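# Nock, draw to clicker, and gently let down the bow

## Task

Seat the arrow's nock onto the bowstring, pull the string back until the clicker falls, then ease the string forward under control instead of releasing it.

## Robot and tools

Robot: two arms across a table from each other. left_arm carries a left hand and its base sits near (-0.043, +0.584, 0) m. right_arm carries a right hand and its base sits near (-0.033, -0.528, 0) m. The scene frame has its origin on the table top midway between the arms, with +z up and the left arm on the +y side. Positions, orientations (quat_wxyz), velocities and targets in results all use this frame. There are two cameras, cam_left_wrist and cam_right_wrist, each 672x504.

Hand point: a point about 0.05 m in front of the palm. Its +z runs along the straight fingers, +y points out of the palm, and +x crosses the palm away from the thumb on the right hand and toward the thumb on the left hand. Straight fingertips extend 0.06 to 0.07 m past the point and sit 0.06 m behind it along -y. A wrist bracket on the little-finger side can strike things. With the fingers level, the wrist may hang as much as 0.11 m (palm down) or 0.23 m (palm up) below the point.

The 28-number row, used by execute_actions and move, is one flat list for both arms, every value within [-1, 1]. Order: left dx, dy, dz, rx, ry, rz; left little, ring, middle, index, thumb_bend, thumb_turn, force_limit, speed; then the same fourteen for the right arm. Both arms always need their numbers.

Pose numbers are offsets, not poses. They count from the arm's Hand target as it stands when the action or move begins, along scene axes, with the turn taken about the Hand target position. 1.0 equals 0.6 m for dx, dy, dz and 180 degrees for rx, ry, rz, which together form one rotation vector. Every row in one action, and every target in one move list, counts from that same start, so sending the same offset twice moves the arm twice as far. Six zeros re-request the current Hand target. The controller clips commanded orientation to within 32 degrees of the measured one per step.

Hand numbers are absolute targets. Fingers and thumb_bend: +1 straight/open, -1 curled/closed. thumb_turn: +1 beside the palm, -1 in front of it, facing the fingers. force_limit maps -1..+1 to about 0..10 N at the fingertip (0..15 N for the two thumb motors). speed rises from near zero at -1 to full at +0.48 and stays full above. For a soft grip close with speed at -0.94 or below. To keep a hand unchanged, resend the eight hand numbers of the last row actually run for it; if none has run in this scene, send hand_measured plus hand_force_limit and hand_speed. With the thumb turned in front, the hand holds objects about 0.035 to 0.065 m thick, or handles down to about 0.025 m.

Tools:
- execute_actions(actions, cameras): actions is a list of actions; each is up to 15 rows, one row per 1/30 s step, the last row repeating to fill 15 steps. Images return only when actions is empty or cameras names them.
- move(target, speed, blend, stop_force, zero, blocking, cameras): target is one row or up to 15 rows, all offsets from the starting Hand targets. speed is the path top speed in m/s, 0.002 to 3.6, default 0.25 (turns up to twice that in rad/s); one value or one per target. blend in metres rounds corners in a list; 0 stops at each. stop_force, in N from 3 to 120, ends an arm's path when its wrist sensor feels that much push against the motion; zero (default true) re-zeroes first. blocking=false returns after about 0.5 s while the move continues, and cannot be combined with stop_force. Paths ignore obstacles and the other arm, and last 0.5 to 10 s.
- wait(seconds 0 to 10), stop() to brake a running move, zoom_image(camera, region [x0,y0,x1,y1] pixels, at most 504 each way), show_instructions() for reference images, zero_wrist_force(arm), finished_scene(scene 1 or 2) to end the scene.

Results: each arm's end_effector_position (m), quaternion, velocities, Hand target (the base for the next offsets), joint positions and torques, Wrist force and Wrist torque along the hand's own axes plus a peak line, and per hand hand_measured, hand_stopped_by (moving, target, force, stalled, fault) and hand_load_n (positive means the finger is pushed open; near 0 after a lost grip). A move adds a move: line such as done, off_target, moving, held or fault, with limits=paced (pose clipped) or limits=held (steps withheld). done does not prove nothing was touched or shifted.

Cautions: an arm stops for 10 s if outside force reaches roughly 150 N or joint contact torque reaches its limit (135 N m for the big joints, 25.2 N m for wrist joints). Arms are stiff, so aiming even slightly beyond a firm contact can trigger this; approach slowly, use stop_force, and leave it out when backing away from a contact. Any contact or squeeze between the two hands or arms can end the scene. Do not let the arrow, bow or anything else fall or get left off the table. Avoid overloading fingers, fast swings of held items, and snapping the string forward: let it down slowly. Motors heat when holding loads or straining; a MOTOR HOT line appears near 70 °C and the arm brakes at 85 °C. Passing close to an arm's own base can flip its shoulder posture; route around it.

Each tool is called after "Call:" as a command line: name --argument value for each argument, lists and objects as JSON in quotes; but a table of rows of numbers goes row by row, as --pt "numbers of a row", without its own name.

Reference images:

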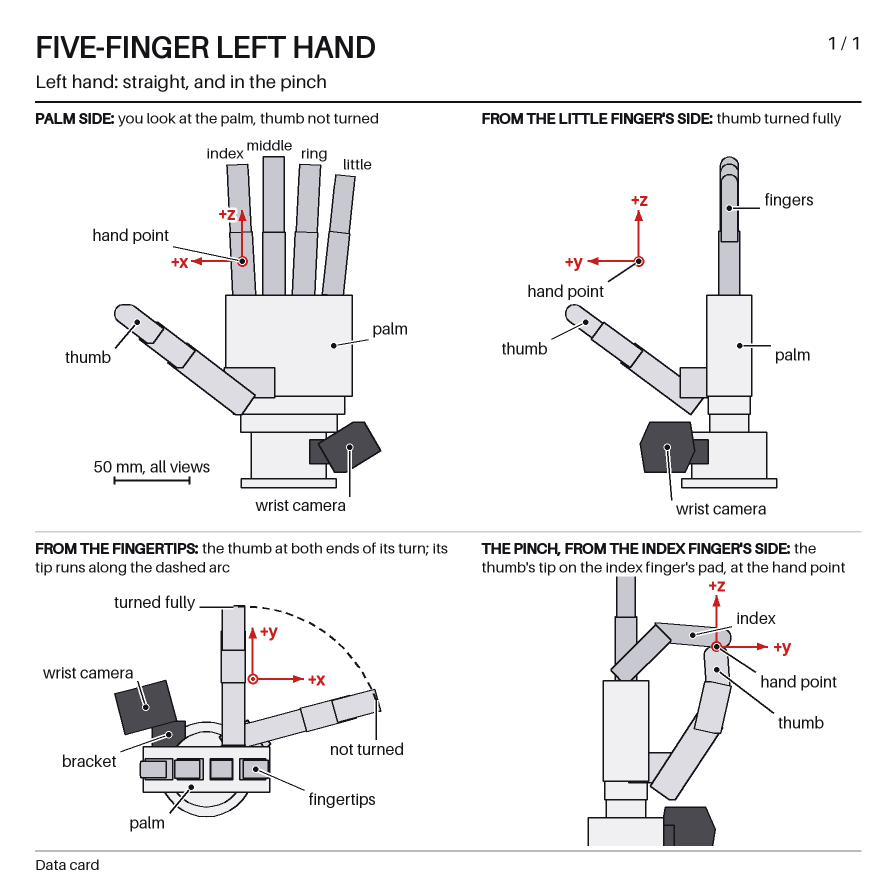

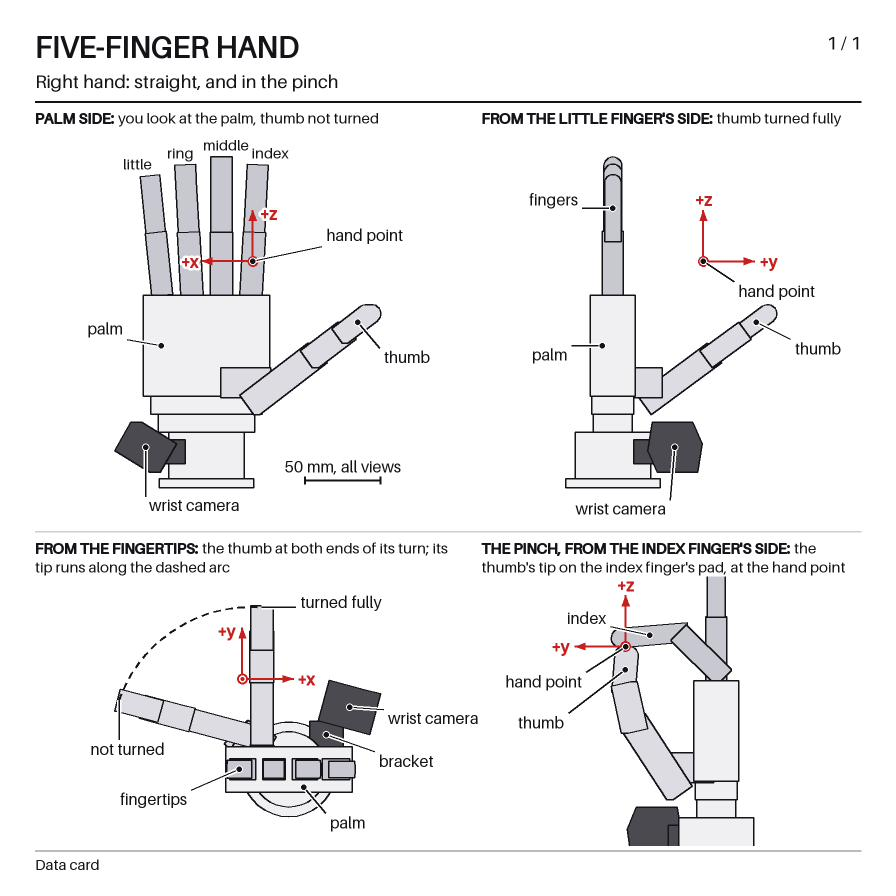

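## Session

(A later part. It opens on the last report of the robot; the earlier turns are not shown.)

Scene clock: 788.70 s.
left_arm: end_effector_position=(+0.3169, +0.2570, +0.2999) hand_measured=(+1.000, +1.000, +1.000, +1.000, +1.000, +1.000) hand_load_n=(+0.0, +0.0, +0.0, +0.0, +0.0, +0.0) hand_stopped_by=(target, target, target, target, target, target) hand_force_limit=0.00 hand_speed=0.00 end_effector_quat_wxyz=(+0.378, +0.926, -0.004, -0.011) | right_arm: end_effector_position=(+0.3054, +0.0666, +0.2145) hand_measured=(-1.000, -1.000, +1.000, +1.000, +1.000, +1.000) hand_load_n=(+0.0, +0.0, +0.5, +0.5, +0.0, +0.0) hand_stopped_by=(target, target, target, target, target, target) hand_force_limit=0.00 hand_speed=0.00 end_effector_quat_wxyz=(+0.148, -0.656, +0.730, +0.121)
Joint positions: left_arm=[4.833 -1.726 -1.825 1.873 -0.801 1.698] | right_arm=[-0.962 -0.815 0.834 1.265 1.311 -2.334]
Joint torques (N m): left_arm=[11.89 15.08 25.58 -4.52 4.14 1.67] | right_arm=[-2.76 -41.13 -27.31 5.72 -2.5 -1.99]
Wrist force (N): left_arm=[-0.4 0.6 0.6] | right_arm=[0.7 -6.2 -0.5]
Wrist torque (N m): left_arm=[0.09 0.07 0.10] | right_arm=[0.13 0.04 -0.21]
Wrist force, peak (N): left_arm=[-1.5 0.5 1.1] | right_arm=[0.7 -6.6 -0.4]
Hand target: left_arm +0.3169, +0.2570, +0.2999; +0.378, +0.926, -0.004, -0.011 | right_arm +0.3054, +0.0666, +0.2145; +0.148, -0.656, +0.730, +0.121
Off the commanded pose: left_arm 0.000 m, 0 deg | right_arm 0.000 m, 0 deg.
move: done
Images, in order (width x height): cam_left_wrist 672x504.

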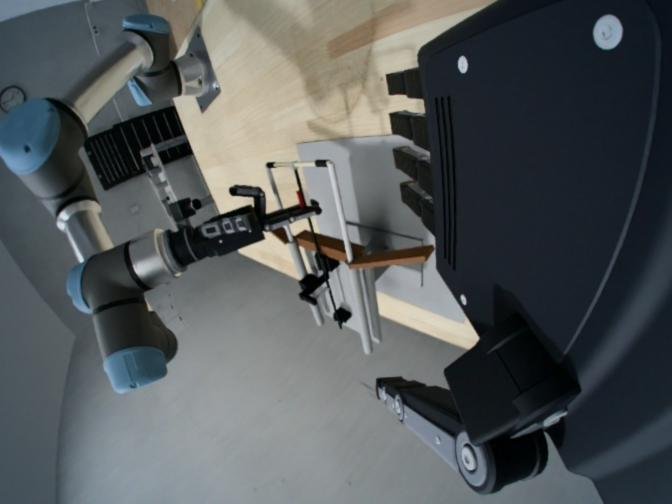

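Call:
move --target '[0,0,0,0,0,0,1,1,1,1,1,1,0,0, -0.0997,0.00785,0,0,0,0,-1,-1,1,1,1,1,0,0]' --speed 0.03 --stop_force 12 --cameras '["cam_left_wrist"]'

Call:
zoom_image --camera "cam_left_wrist" --region '[275, 240, 365, 330]'

Scene clock: 799.53 s.
left_arm: end_effector_position=(+0.3169, +0.2570, +0.2999) hand_measured=(+1.000, +1.000, +1.000, +1.000, +1.000, +1.000) hand_load_n=(+0.0, +0.0, +0.0, +0.0, +0.0, +0.0) hand_stopped_by=(target, target, target, target, target, target) hand_force_limit=0.00 hand_speed=0.00 end_effector_quat_wxyz=(+0.378, +0.926, -0.004, -0.011) | right_arm: end_effector_position=(+0.2456, +0.0713, +0.2145) hand_measured=(-1.000, -1.000, +1.000, +1.000, +1.000, +1.000) hand_load_n=(+0.0, +0.5, +1.5, +0.0, +0.0, +0.0) hand_stopped_by=(target, target, target, target, target, target) hand_force_limit=0.00 hand_speed=0.00 end_effector_quat_wxyz=(+0.148, -0.656, +0.730, +0.121)
Joint positions: left_arm=[4.833 -1.726 -1.825 1.873 -0.801 1.698] | right_arm=[-0.888 -0.914 0.999 1.181 1.332 -2.262]
Joint torques (N m): left_arm=[11.05 15.26 23.69 -4.23 3.91 1.71] | right_arm=[0.42 -37.4 -26.93 6.4 -4.36 -2.34]
Wrist force (N): left_arm=[-0.4 0.6 0.8] | right_arm=[1.5 -12.3 -0.5]
Wrist torque (N m): left_arm=[0.08 0.09 0.10] | right_arm=[0.23 -0.01 -0.24]
Wrist force, peak (N): left_arm=[-0.7 0.9 0.9] | right_arm=[2.0 -13.4 -0.9]
Hand target: left_arm +0.3169, +0.2570, +0.2999; +0.378, +0.926, -0.004, -0.011 | right_arm +0.2456, +0.0713, +0.2145; +0.148, -0.656, +0.730, +0.121
Off the commanded pose: left_arm 0.000 m, 0 deg | right_arm 0.000 m, 0 deg.
move: done
Images, in order (width x height): cam_left_wrist 672x504.

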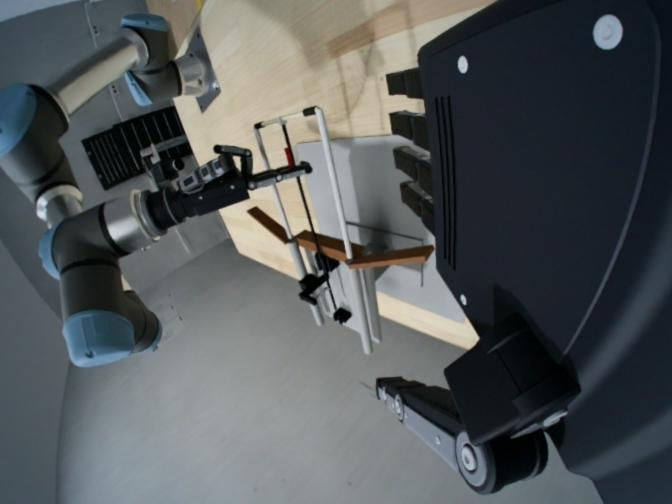

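Scaled by 5.600 from the camera's 672x504 image, which has a finer 960x720 frame.

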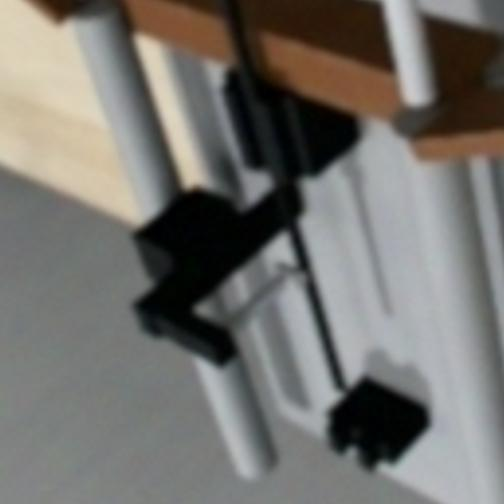

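Call:
move --target '[0,0,0,0,0,0,1,1,1,1,1,1,0,0, -0.05,0.0039,0,0,0,0,-1,-1,1,1,1,1,0,0]' --speed 0.03 --stop_force 10 --cameras '["cam_left_wrist"]'

Call:
zoom_image --camera "cam_left_wrist" --region '[275, 250, 355, 330]'

Scene clock: 806.03 s.
left_arm: end_effector_position=(+0.3169, +0.2570, +0.2999) hand_measured=(+1.000, +1.000, +1.000, +1.000, +1.000, +1.000) hand_load_n=(+0.0, +0.0, +0.0, +0.0, +0.0, +0.0) hand_stopped_by=(target, target, target, target, target, target) hand_force_limit=0.00 hand_speed=0.00 end_effector_quat_wxyz=(+0.378, +0.926, -0.004, -0.011) | right_arm: end_effector_position=(+0.2156, +0.0736, +0.2145) hand_measured=(-1.000, -1.000, +1.000, +1.000, +1.000, +1.000) hand_load_n=(+0.0, +0.0, +1.5, +0.0, +0.0, +0.0) hand_stopped_by=(target, target, target, target, target, target) hand_force_limit=0.00 hand_speed=0.00 end_effector_quat_wxyz=(+0.148, -0.656, +0.730, +0.121)
Joint positions: left_arm=[4.833 -1.726 -1.825 1.873 -0.801 1.698] | right_arm=[-0.848 -0.955 1.065 1.148 1.344 -2.222]
Joint torques (N m): left_arm=[10.92 15.92 24.58 -4.39 3.72 1.35] | right_arm=[2.03 -35.89 -26.06 6.64 -5.09 -2.28]
Wrist force (N): left_arm=[-0.2 0.8 0.9] | right_arm=[2.0 -15.4 -0.9]
Wrist torque (N m): left_arm=[0.10 0.05 0.11] | right_arm=[0.30 0.05 -0.29]
Wrist force, peak (N): left_arm=[-0.8 0.7 1.0] | right_arm=[2.4 -16.4 -1.2]
Hand target: left_arm +0.3169, +0.2570, +0.2999; +0.378, +0.926, -0.004, -0.011 | right_arm +0.2156, +0.0736, +0.2145; +0.148, -0.656, +0.730, +0.121
Off the commanded pose: left_arm 0.000 m, 0 deg | right_arm 0.000 m, 0 deg.
move: done
Images, in order (width x height): cam_left_wrist 672x504.

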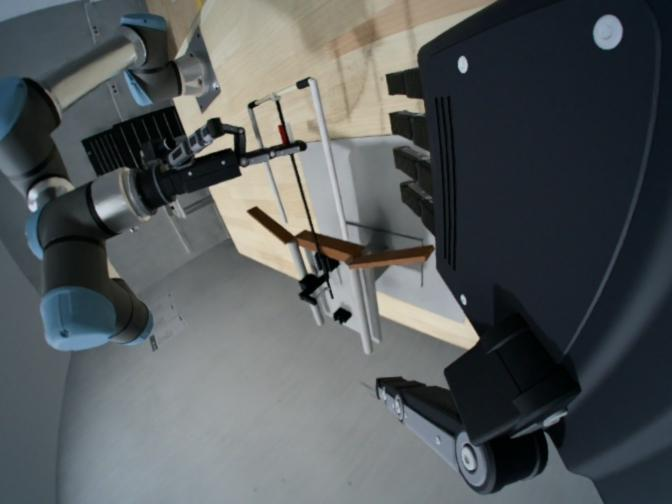

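Scaled by 6.300 from the camera's 672x504 image, which has a finer 960x720 frame.

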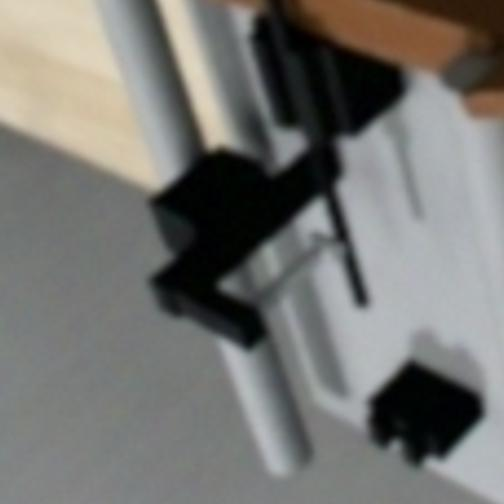

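Call:
move --target '[0,0,0,0,0,0,1,1,1,1,1,1,0,0, -0.0399,0.00314,0,0,0,0,-1,-1,1,1,1,1,0,0]' --speed 0.025 --stop_force 8 --cameras '["cam_left_wrist"]'

Call:
zoom_image --camera "cam_left_wrist" --region '[285, 260, 345, 320]'

Scene clock: 812.53 s.
left_arm: end_effector_position=(+0.3169, +0.2570, +0.2999) hand_measured=(+1.000, +1.000, +1.000, +1.000, +1.000, +1.000) hand_load_n=(+0.0, +0.0, +0.0, +0.0, +0.0, +0.0) hand_stopped_by=(target, target, target, target, target, target) hand_force_limit=0.00 hand_speed=0.00 end_effector_quat_wxyz=(+0.378, +0.926, -0.004, -0.011) | right_arm: end_effector_position=(+0.1916, +0.0755, +0.2145) hand_measured=(-1.000, -1.000, +1.000, +1.000, +1.000, +1.000) hand_load_n=(+0.0, +0.0, +2.0, +0.0, +0.0, +0.0) hand_stopped_by=(target, target, target, target, target, target) hand_force_limit=0.00 hand_speed=0.00 end_effector_quat_wxyz=(+0.148, -0.656, +0.730, +0.121)
Joint positions: left_arm=[4.833 -1.726 -1.825 1.873 -0.801 1.698] | right_arm=[-0.813 -0.985 1.111 1.124 1.355 -2.188]
Joint torques (N m): left_arm=[12.13 16.39 24.24 -4.23 3.97 1.35] | right_arm=[3.7 -35.25 -25.51 6.85 -5.77 -2.44]
Wrist force (N): left_arm=[-0.6 0.6 0.8] | right_arm=[2.0 -17.9 -1.2]
Wrist torque (N m): left_arm=[0.06 0.11 0.09] | right_arm=[0.39 0.09 -0.35]
Wrist force, peak (N): left_arm=[-0.3 0.8 1.4] | right_arm=[2.4 -19.0 -1.6]
Hand target: left_arm +0.3169, +0.2570, +0.2999; +0.378, +0.926, -0.004, -0.011 | right_arm +0.1916, +0.0755, +0.2145; +0.148, -0.656, +0.730, +0.121
Off the commanded pose: left_arm 0.000 m, 0 deg | right_arm 0.000 m, 0 deg.
move: done
Images, in order (width x height): cam_left_wrist 672x504.

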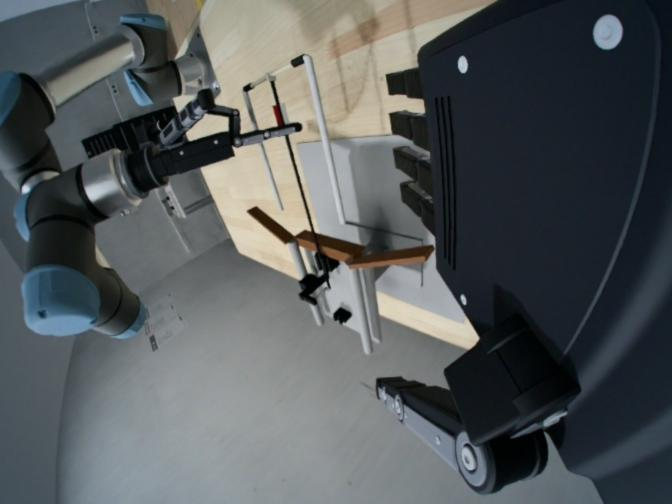

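Scaled by 8.400 from the camera's 672x504 image, which has a finer 960x720 frame.

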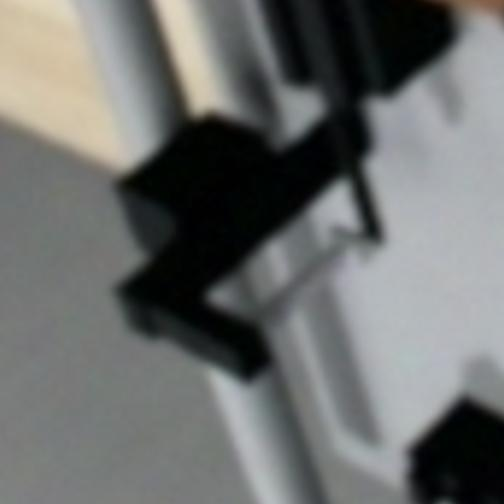

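Call:
move --target '[0,0,0,0,0,0,1,1,1,1,1,1,0,0, -0.0083,0.00065,0,0,0,0,-1,-1,1,1,1,1,0,0]' --speed 0.015 --stop_force 8 --cameras '["cam_left_wrist"]'

Call:
zoom_image --camera "cam_left_wrist" --region '[285, 260, 345, 320]'

Scene clock: 818.00 s.
left_arm: end_effector_position=(+0.3169, +0.2570, +0.2999) hand_measured=(+1.000, +1.000, +1.000, +1.000, +1.000, +1.000) hand_load_n=(+0.0, +0.0, +0.0, +0.0, +0.0, +0.0) hand_stopped_by=(target, target, target, target, target, target) hand_force_limit=0.00 hand_speed=0.00 end_effector_quat_wxyz=(+0.378, +0.926, -0.004, -0.011) | right_arm: end_effector_position=(+0.1866, +0.0759, +0.2145) hand_measured=(-1.000, -1.000, +1.000, +1.000, +1.000, +1.000) hand_load_n=(+0.0, +0.0, +2.5, +0.0, +0.0, +0.0) hand_stopped_by=(target, target, target, target, target, target) hand_force_limit=0.00 hand_speed=0.00 end_effector_quat_wxyz=(+0.148, -0.656, +0.730, +0.121)
Joint positions: left_arm=[4.833 -1.726 -1.825 1.873 -0.801 1.698] | right_arm=[-0.806 -0.991 1.12 1.119 1.357 -2.181]
Joint torques (N m): left_arm=[10.56 17.04 24.43 -4.1 3.94 1.09] | right_arm=[3.58 -35.01 -26.5 6.48 -5.31 -2.09]
Wrist force (N): left_arm=[-0.4 0.7 0.8] | right_arm=[2.1 -18.6 -1.1]
Wrist torque (N m): left_arm=[0.10 0.08 0.10] | right_arm=[0.32 0.11 -0.39]
Wrist force, peak (N): left_arm=[-0.3 0.9 1.2] | right_arm=[2.3 -19.5 -1.8]
Hand target: left_arm +0.3169, +0.2570, +0.2999; +0.378, +0.926, -0.004, -0.011 | right_arm +0.1866, +0.0759, +0.2145; +0.148, -0.656, +0.730, +0.121
Off the commanded pose: left_arm 0.000 m, 0 deg | right_arm 0.000 m, 0 deg.
move: done
Images, in order (width x height): cam_left_wrist 672x504.

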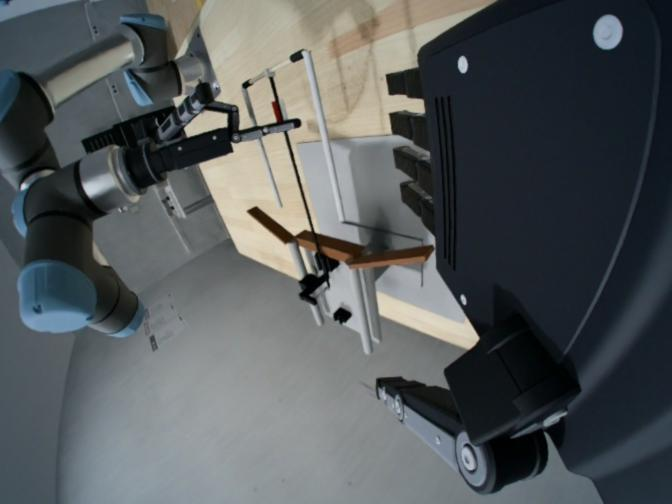

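Scaled by 8.400 from the camera's 672x504 image, which has a finer 960x720 frame.

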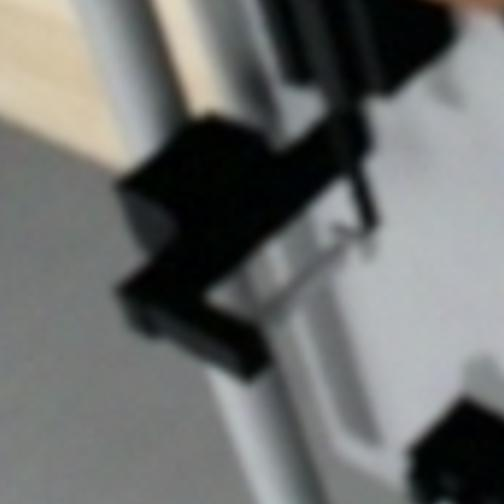

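Call:
move --target '[0,0,0,0,0,0,1,1,1,1,1,1,0,0, -0.0083,0.00065,0,0,0,0,-1,-1,1,1,1,1,0,0]' --speed 0.015 --stop_force 8 --cameras '["cam_left_wrist"]'

Call:
zoom_image --camera "cam_left_wrist" --region '[285, 260, 345, 320]'

Scene clock: 824.00 s.
left_arm: end_effector_position=(+0.3169, +0.2570, +0.2999) hand_measured=(+1.000, +1.000, +1.000, +1.000, +1.000, +1.000) hand_load_n=(+0.0, +0.0, -0.5, +0.0, +0.0, +0.0) hand_stopped_by=(target, target, target, target, target, target) hand_force_limit=0.00 hand_speed=0.00 end_effector_quat_wxyz=(+0.378, +0.926, -0.004, -0.011) | right_arm: end_effector_position=(+0.1817, +0.0763, +0.2145) hand_measured=(-1.000, -1.000, +1.000, +1.000, +1.000, +1.000) hand_load_n=(+0.0, +0.0, +2.5, +0.0, +0.0, +0.0) hand_stopped_by=(target, target, target, target, target, target) hand_force_limit=0.00 hand_speed=0.00 end_effector_quat_wxyz=(+0.148, -0.656, +0.730, +0.121)
Joint positions: left_arm=[4.833 -1.726 -1.825 1.873 -0.801 1.698] | right_arm=[-0.798 -0.996 1.128 1.115 1.36 -2.174]
Joint torques (N m): left_arm=[11.81 16.81 24.35 -4.08 3.88 1.14] | right_arm=[3.6 -34.72 -25.82 6.6 -5.49 -2.11]
Wrist force (N): left_arm=[-0.6 0.7 0.8] | right_arm=[2.1 -19.5 -1.2]
Wrist torque (N m): left_arm=[0.10 0.11 0.09] | right_arm=[0.37 0.09 -0.40]
Wrist force, peak (N): left_arm=[-0.6 0.3 1.3] | right_arm=[2.1 -19.9 -1.7]
Hand target: left_arm +0.3169, +0.2570, +0.2999; +0.378, +0.926, -0.004, -0.011 | right_arm +0.1817, +0.0763, +0.2145; +0.148, -0.656, +0.730, +0.121
Off the commanded pose: left_arm 0.000 m, 0 deg | right_arm 0.000 m, 0 deg.
move: done
Images, in order (width x height): cam_left_wrist 672x504.

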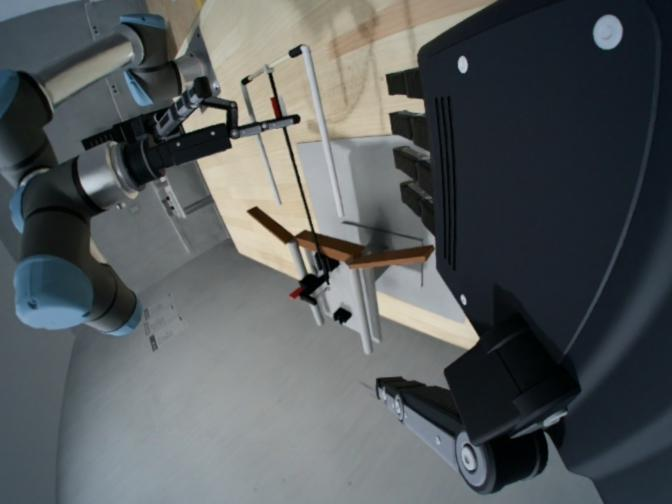

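Scaled by 8.400 from the camera's 672x504 image, which has a finer 960x720 frame.

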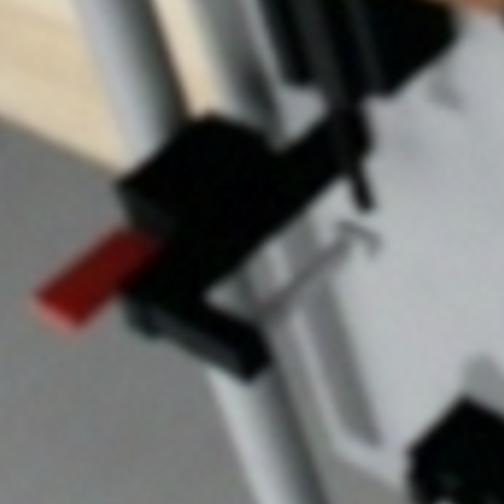

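Call:
move --target '[0,0,0,0,0,0,1,1,1,1,1,1,0,0, 0.0665,-0.00523,0,0,0,0,-1,-1,1,1,1,1,0,0]' --speed 0.02 --stop_force 9 --cameras '["cam_left_wrist"]'

Call:
zoom_image --camera "cam_left_wrist" --region '[280, 255, 360, 335]'

Scene clock: 832.77 s.
left_arm: end_effector_position=(+0.3169, +0.2570, +0.2999) hand_measured=(+1.000, +1.000, +1.000, +1.000, +1.000, +1.000) hand_load_n=(+0.0, +0.0, +0.0, +0.0, +0.0, +0.0) hand_stopped_by=(target, target, target, target, target, target) hand_force_limit=0.00 hand_speed=0.00 end_effector_quat_wxyz=(+0.378, +0.926, -0.004, -0.011) | right_arm: end_effector_position=(+0.2216, +0.0731, +0.2145) hand_measured=(-1.000, -1.000, +1.000, +1.000, +1.000, +1.000) hand_load_n=(+0.0, +0.0, +2.0, +0.5, +0.0, +0.0) hand_stopped_by=(target, target, target, target, target, target) hand_force_limit=0.00 hand_speed=0.00 end_effector_quat_wxyz=(+0.148, -0.656, +0.730, +0.121)
Joint positions: left_arm=[4.833 -1.726 -1.825 1.873 -0.801 1.698] | right_arm=[-0.856 -0.948 1.053 1.154 1.342 -2.23]
Joint torques (N m): left_arm=[10.1 16.68 24.33 -4.03 3.95 0.89] | right_arm=[15.12 -52.02 -7.46 1.81 -1.91 1.32]
Wrist force (N): left_arm=[-0.6 0.6 0.7] | right_arm=[0.8 -15.6 -1.3]
Wrist torque (N m): left_arm=[0.08 0.13 0.09] | right_arm=[0.33 -0.04 -0.23]
Wrist force, peak (N): left_arm=[-0.8 1.0 1.0] | right_arm=[2.1 -19.6 -1.2]
Hand target: left_arm +0.3169, +0.2570, +0.2999; +0.378, +0.926, -0.004, -0.011 | right_arm +0.2216, +0.0731, +0.2145; +0.148, -0.656, +0.730, +0.121
Off the commanded pose: left_arm 0.000 m, 0 deg | right_arm 0.000 m, 0 deg.
move: done
Images, in order (width x height): cam_left_wrist 672x504.

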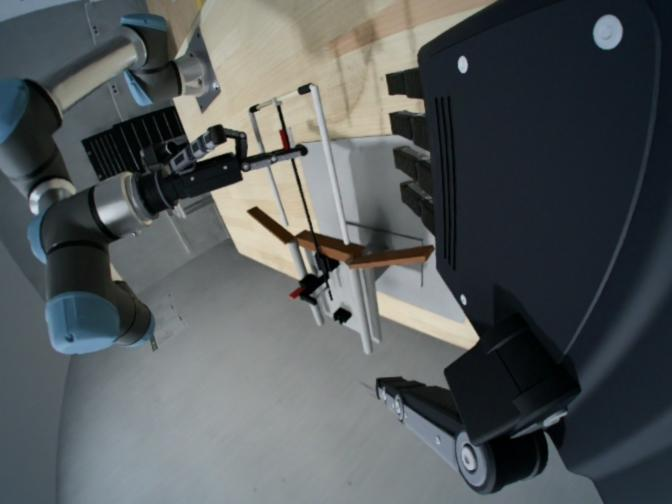

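Scaled by 6.300 from the camera's 672x504 image, which has a finer 960x720 frame.

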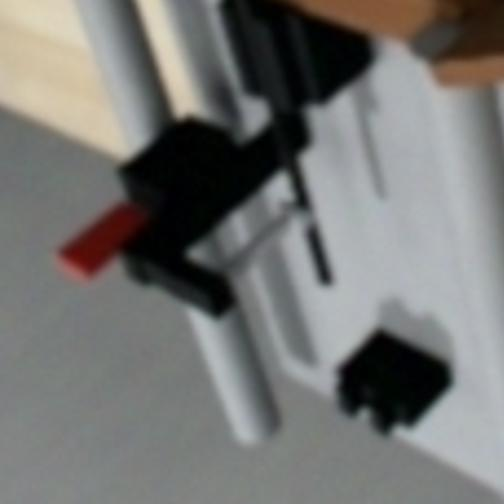

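Call:
move --target '[0,0,0,0,0,0,1,1,1,1,1,1,0,0, 0.0665,-0.00523,0,0,0,0,-1,-1,1,1,1,1,0,0]' --speed 0.02 --stop_force 8 --cameras '["cam_left_wrist"]'

Call:
zoom_image --camera "cam_left_wrist" --region '[280, 255, 360, 335]'

Scene clock: 840.07 s.
left_arm: end_effector_position=(+0.3169, +0.2570, +0.2999) hand_measured=(+1.000, +1.000, +1.000, +1.000, +1.000, +1.000) hand_load_n=(+0.0, +0.0, +0.0, +0.0, +0.0, +0.0) hand_stopped_by=(target, target, target, target, target, target) hand_force_limit=0.00 hand_speed=0.00 end_effector_quat_wxyz=(+0.378, +0.926, -0.004, -0.011) | right_arm: end_effector_position=(+0.2615, +0.0700, +0.2145) hand_measured=(-1.000, -1.000, +1.000, +1.000, +1.000, +1.000) hand_load_n=(+0.0, +0.0, +1.0, +0.5, -0.5, +0.0) hand_stopped_by=(target, target, target, target, target, target) hand_force_limit=0.00 hand_speed=0.00 end_effector_quat_wxyz=(+0.148, -0.656, +0.730, +0.121)
Joint positions: left_arm=[4.833 -1.726 -1.825 1.873 -0.801 1.698] | right_arm=[-0.909 -0.89 0.96 1.201 1.326 -2.282]
Joint torques (N m): left_arm=[10.22 15.92 24.79 -3.81 3.51 0.78] | right_arm=[12.91 -54.07 -7.7 1.69 -0.74 1.14]
Wrist force (N): left_arm=[-0.4 0.7 0.8] | right_arm=[-0.8 -12.0 -0.8]
Wrist torque (N m): left_arm=[0.10 0.09 0.11] | right_arm=[0.19 -0.11 -0.25]
Wrist force, peak (N): left_arm=[-0.4 0.8 1.2] | right_arm=[0.6 -15.8 -1.1]
Hand target: left_arm +0.3169, +0.2570, +0.2999; +0.378, +0.926, -0.004, -0.011 | right_arm +0.2615, +0.0700, +0.2145; +0.148, -0.656, +0.730, +0.121
Off the commanded pose: left_arm 0.000 m, 0 deg | right_arm 0.000 m, 0 deg.
move: done
Images, in order (width x height): cam_left_wrist 672x504.

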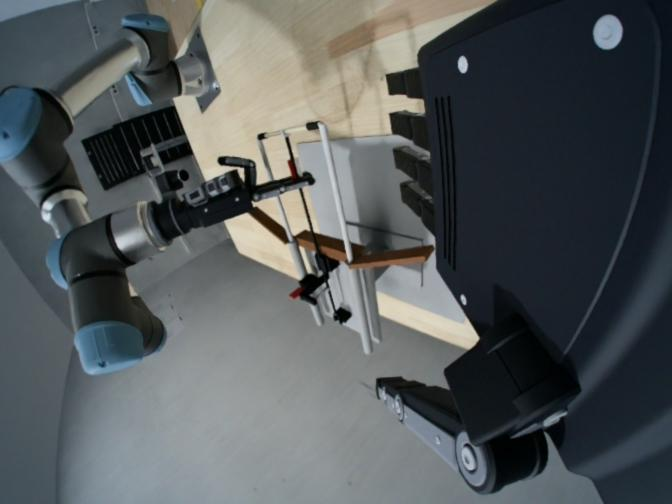

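Scaled by 6.300 from the camera's 672x504 image, which has a finer 960x720 frame.

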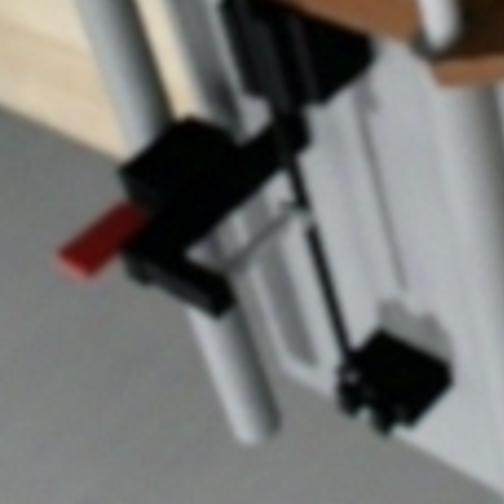

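Call:
zoom_image --camera "cam_left_wrist" --region '[320, 295, 360, 335]'

Scaled by 12.600 from the camera's 672x504 image, which has a finer 960x720 frame.

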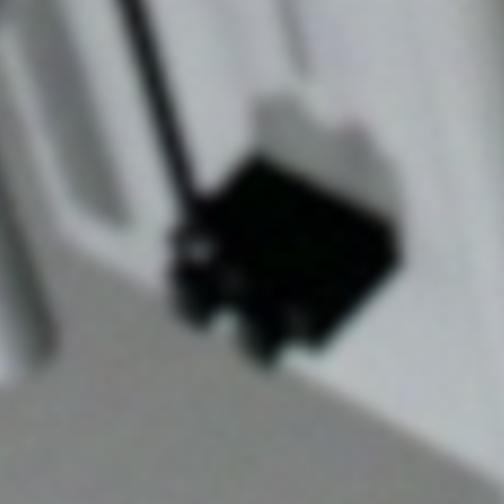

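Call:
move --target '[0,0,0,0,0,0,1,1,1,1,1,1,0,0, 0.05,-0.00393,0,0,0,0,-1,-1,1,1,1,1,0,0]' --speed 0.018 --stop_force 6 --cameras '["cam_left_wrist"]'

Call:
zoom_image --camera "cam_left_wrist" --region '[280, 255, 360, 335]'

Scene clock: 849.70 s.
left_arm: end_effector_position=(+0.3169, +0.2570, +0.2999) hand_measured=(+1.000, +1.000, +1.000, +1.000, +1.000, +1.000) hand_load_n=(+0.0, +0.0, +0.0, +0.0, +0.0, +0.0) hand_stopped_by=(target, target, target, target, target, target) hand_force_limit=0.00 hand_speed=0.00 end_effector_quat_wxyz=(+0.378, +0.926, -0.004, -0.011) | right_arm: end_effector_position=(+0.2915, +0.0676, +0.2145) hand_measured=(-1.000, -1.000, +1.000, +1.000, +1.000, +1.000) hand_load_n=(+0.0, +0.0, +0.5, +0.0, -0.5, +0.0) hand_stopped_by=(target, target, target, target, target, target) hand_force_limit=0.00 hand_speed=0.00 end_effector_quat_wxyz=(+0.148, -0.656, +0.730, +0.121)
Joint positions: left_arm=[4.833 -1.726 -1.825 1.873 -0.801 1.698] | right_arm=[-0.946 -0.84 0.878 1.243 1.315 -2.318]
Joint torques (N m): left_arm=[10.68 15.83 24.16 -4.07 3.49 0.35] | right_arm=[11.44 -56.11 -8.71 1.15 -0.17 1.2]
Wrist force (N): left_arm=[-0.4 0.5 0.9] | right_arm=[-1.3 -8.4 -0.6]
Wrist torque (N m): left_arm=[0.05 0.08 0.11] | right_arm=[0.19 -0.06 -0.23]
Wrist force, peak (N): left_arm=[-0.6 0.8 1.1] | right_arm=[-0.8 -12.2 -0.6]
Hand target: left_arm +0.3169, +0.2570, +0.2999; +0.378, +0.926, -0.004, -0.011 | right_arm +0.2915, +0.0676, +0.2145; +0.148, -0.656, +0.730, +0.121
Off the commanded pose: left_arm 0.000 m, 0 deg | right_arm 0.000 m, 0 deg.
move: done
Images, in order (width x height): cam_left_wrist 672x504.

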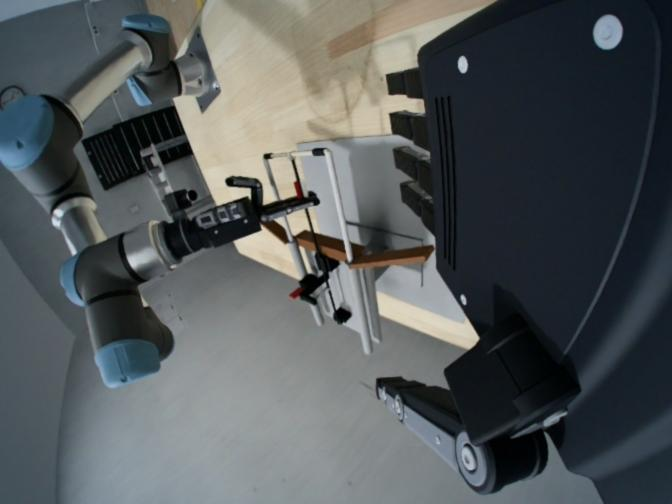

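Scaled by 6.300 from the camera's 672x504 image, which has a finer 960x720 frame.

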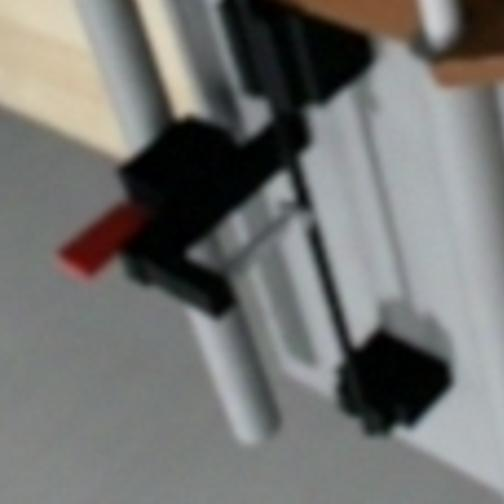

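Call:
move --pt "0 0 0 0 0 0 1 1 1 1 1 1 0 0 0.0415 -0.00327 0 0 0 0 -1 -1 1 1 1 1 0 0" --pt "0 0 0 0 0 0 1 1 1 1 1 1 0 0 0.0675 -0.0053 0 0 0 0 -1 -1 1 1 1 1 0 0" --speed '[0.018,0.01]' --stop_force 12 --cameras '["cam_left_wrist"]'

Call:
zoom_image --camera "cam_left_wrist" --region '[270, 165, 340, 235]'

Scene clock: 858.67 s.
left_arm: end_effector_position=(+0.3169, +0.2570, +0.2999) hand_measured=(+1.000, +1.000, +1.000, +1.000, +1.000, +1.000) hand_load_n=(+0.0, +0.0, +0.0, +0.0, +0.0, +0.0) hand_stopped_by=(target, target, target, target, target, target) hand_force_limit=0.00 hand_speed=0.00 end_effector_quat_wxyz=(+0.378, +0.926, -0.004, -0.011) | right_arm: end_effector_position=(+0.3320, +0.0645, +0.2145) hand_measured=(-1.000, -1.000, +1.000, +1.000, +1.000, +1.000) hand_load_n=(+0.0, +0.0, +0.0, +0.0, +0.0, +0.0) hand_stopped_by=(target, target, target, target, target, target) hand_force_limit=0.00 hand_speed=0.00 end_effector_quat_wxyz=(+0.148, -0.656, +0.730, +0.121)
Joint positions: left_arm=[4.833 -1.726 -1.825 1.873 -0.801 1.698] | right_arm=[-0.992 -0.761 0.742 1.312 1.302 -2.364]
Joint torques (N m): left_arm=[11.14 15.06 24.35 -3.93 3.24 0.19] | right_arm=[5.55 -58.49 -11.04 -0.6 0.44 0.93]
Wrist force (N): left_arm=[-0.7 0.7 0.7] | right_arm=[0.1 -0.1 -0.6]
Wrist torque (N m): left_arm=[0.10 0.12 0.09] | right_arm=[0.04 0.09 0.02]
Wrist force, peak (N): left_arm=[-0.7 0.6 1.1] | right_arm=[-1.6 -8.7 -0.5]
Hand target: left_arm +0.3169, +0.2570, +0.2999; +0.378, +0.926, -0.004, -0.011 | right_arm +0.3320, +0.0645, +0.2145; +0.148, -0.656, +0.730, +0.121
Off the commanded pose: left_arm 0.000 m, 0 deg | right_arm 0.000 m, 0 deg.
move: done
Images, in order (width x height): cam_left_wrist 672x504.

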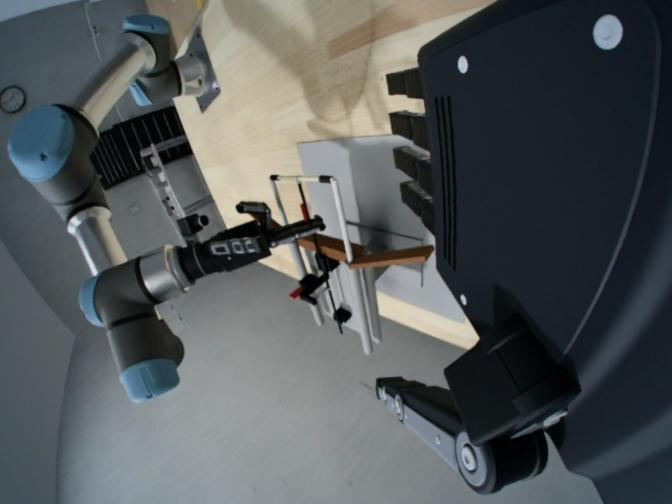

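Scaled by 7.200 from the camera's 672x504 image, which has a finer 960x720 frame.

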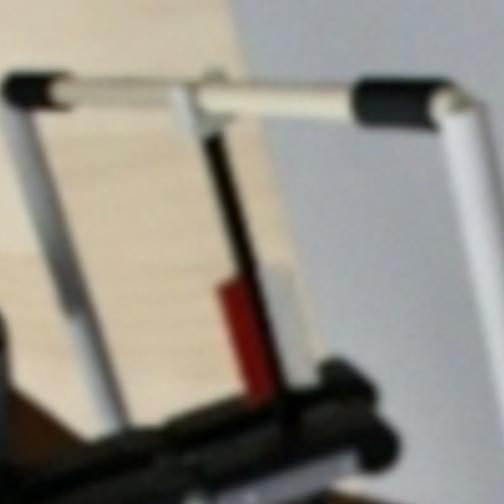

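Call:
move --pt "0 0 0 0 0 0 1 1 1 1 1 1 0 0 0.0033 -0.0003 0 0 0 0 -1 -1 1 1 1 1 0 0" --pt "0 0 0 0 0 0 1 1 1 1 1 1 0 0 0.0033 -0.0497 0.1237 0 0 0 -1 -1 1 1 1 1 0 0" --speed '[0.02,0.03]' --cameras '["cam_left_wrist"]'

Call:
zoom_image --camera "cam_left_wrist" --region '[270, 165, 340, 235]'

Call:
zoom_image --camera "cam_left_wrist" --region '[280, 245, 370, 335]'

Scene clock: 868.83 s.
left_arm: end_effector_position=(+0.3169, +0.2570, +0.2999) hand_measured=(+1.000, +1.000, +1.000, +1.000, +1.000, +1.000) hand_load_n=(+0.0, +0.0, +0.0, +0.0, +0.0, +0.0) hand_stopped_by=(target, target, target, target, target, target) hand_force_limit=0.00 hand_speed=0.00 end_effector_quat_wxyz=(+0.378, +0.926, -0.004, -0.011) | right_arm: end_effector_position=(+0.3340, +0.0346, +0.2889) hand_measured=(-1.000, -1.000, +1.000, +1.000, +1.000, +1.000) hand_load_n=(+0.0, +0.0, +0.0, +0.0, +0.0, +0.0) hand_stopped_by=(target, target, target, target, target, target) hand_force_limit=0.00 hand_speed=0.00 end_effector_quat_wxyz=(+0.148, -0.656, +0.730, +0.121) end_effector_velocity=(+0.000, +0.001, -0.003) end_effector_angular_velocity=(+0.000, +0.001, +0.000)
Joint positions: left_arm=[4.833 -1.726 -1.825 1.873 -0.801 1.698] | right_arm=[-1.035 -0.813 0.645 1.471 1.291 -2.407]
Joint velocities: left_arm=[within noise] | right_arm=[0.001 0.002 0.004 -0.005 0 0.001]
Joint torques (N m): left_arm=[11.14 16.11 24.66 -3.99 3.14 0.1] | right_arm=[4.76 -42.23 -11.75 -0.52 -1.06 0.19]
Wrist force (N): left_arm=[-0.4 0.6 0.7] | right_arm=[0.4 -0.1 -0.4]
Wrist torque (N m): left_arm=[0.07 0.08 0.11] | right_arm=[-0.02 -0.06 0.04]
Wrist force, peak (N): left_arm=[-0.4 0.9 1.1] | right_arm=[0.3 -0.2 -0.9]
Hand target: left_arm +0.3169, +0.2570, +0.2999; +0.378, +0.926, -0.004, -0.011 | right_arm +0.3339, +0.0346, +0.2887; +0.148, -0.656, +0.730, +0.121
Off the commanded pose: left_arm 0.000 m, 0 deg | right_arm 0.000 m, 0 deg.
move: done
Images, in order (width x height): cam_left_wrist 672x504.

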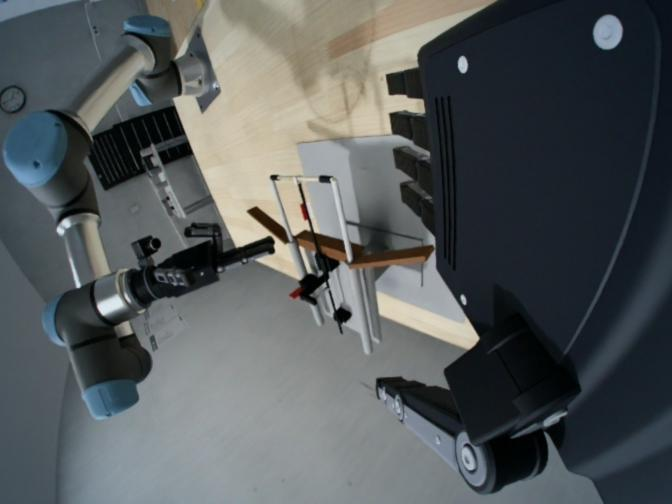

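Scaled by 7.200 from the camera's 672x504 image, which has a finer 960x720 frame.

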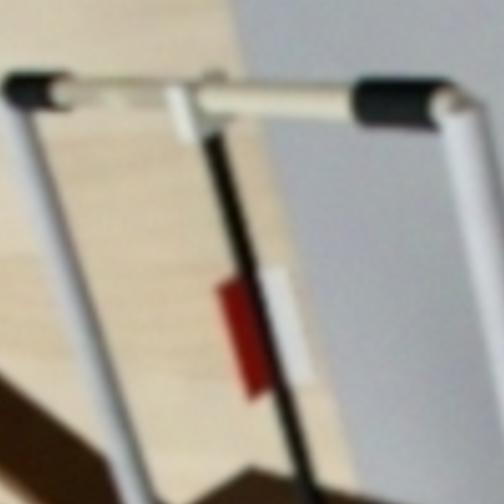

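Scaled by 5.600 from the camera's 672x504 image, which has a finer 960x720 frame.

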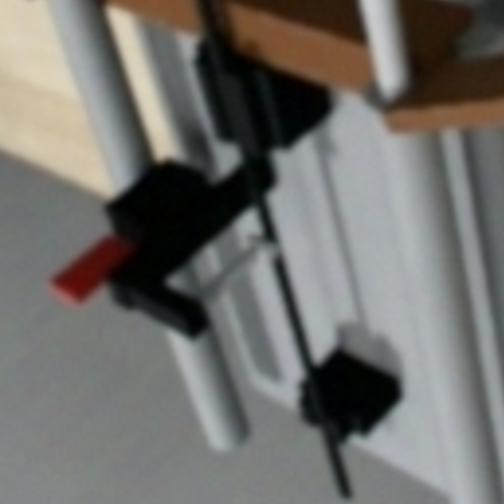

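The arrow is on the string, the clicker has dropped and the string is back at rest. The hand is clear of the bow.

Call:
finished_scene --scene 2

The scene is finished: the task was done.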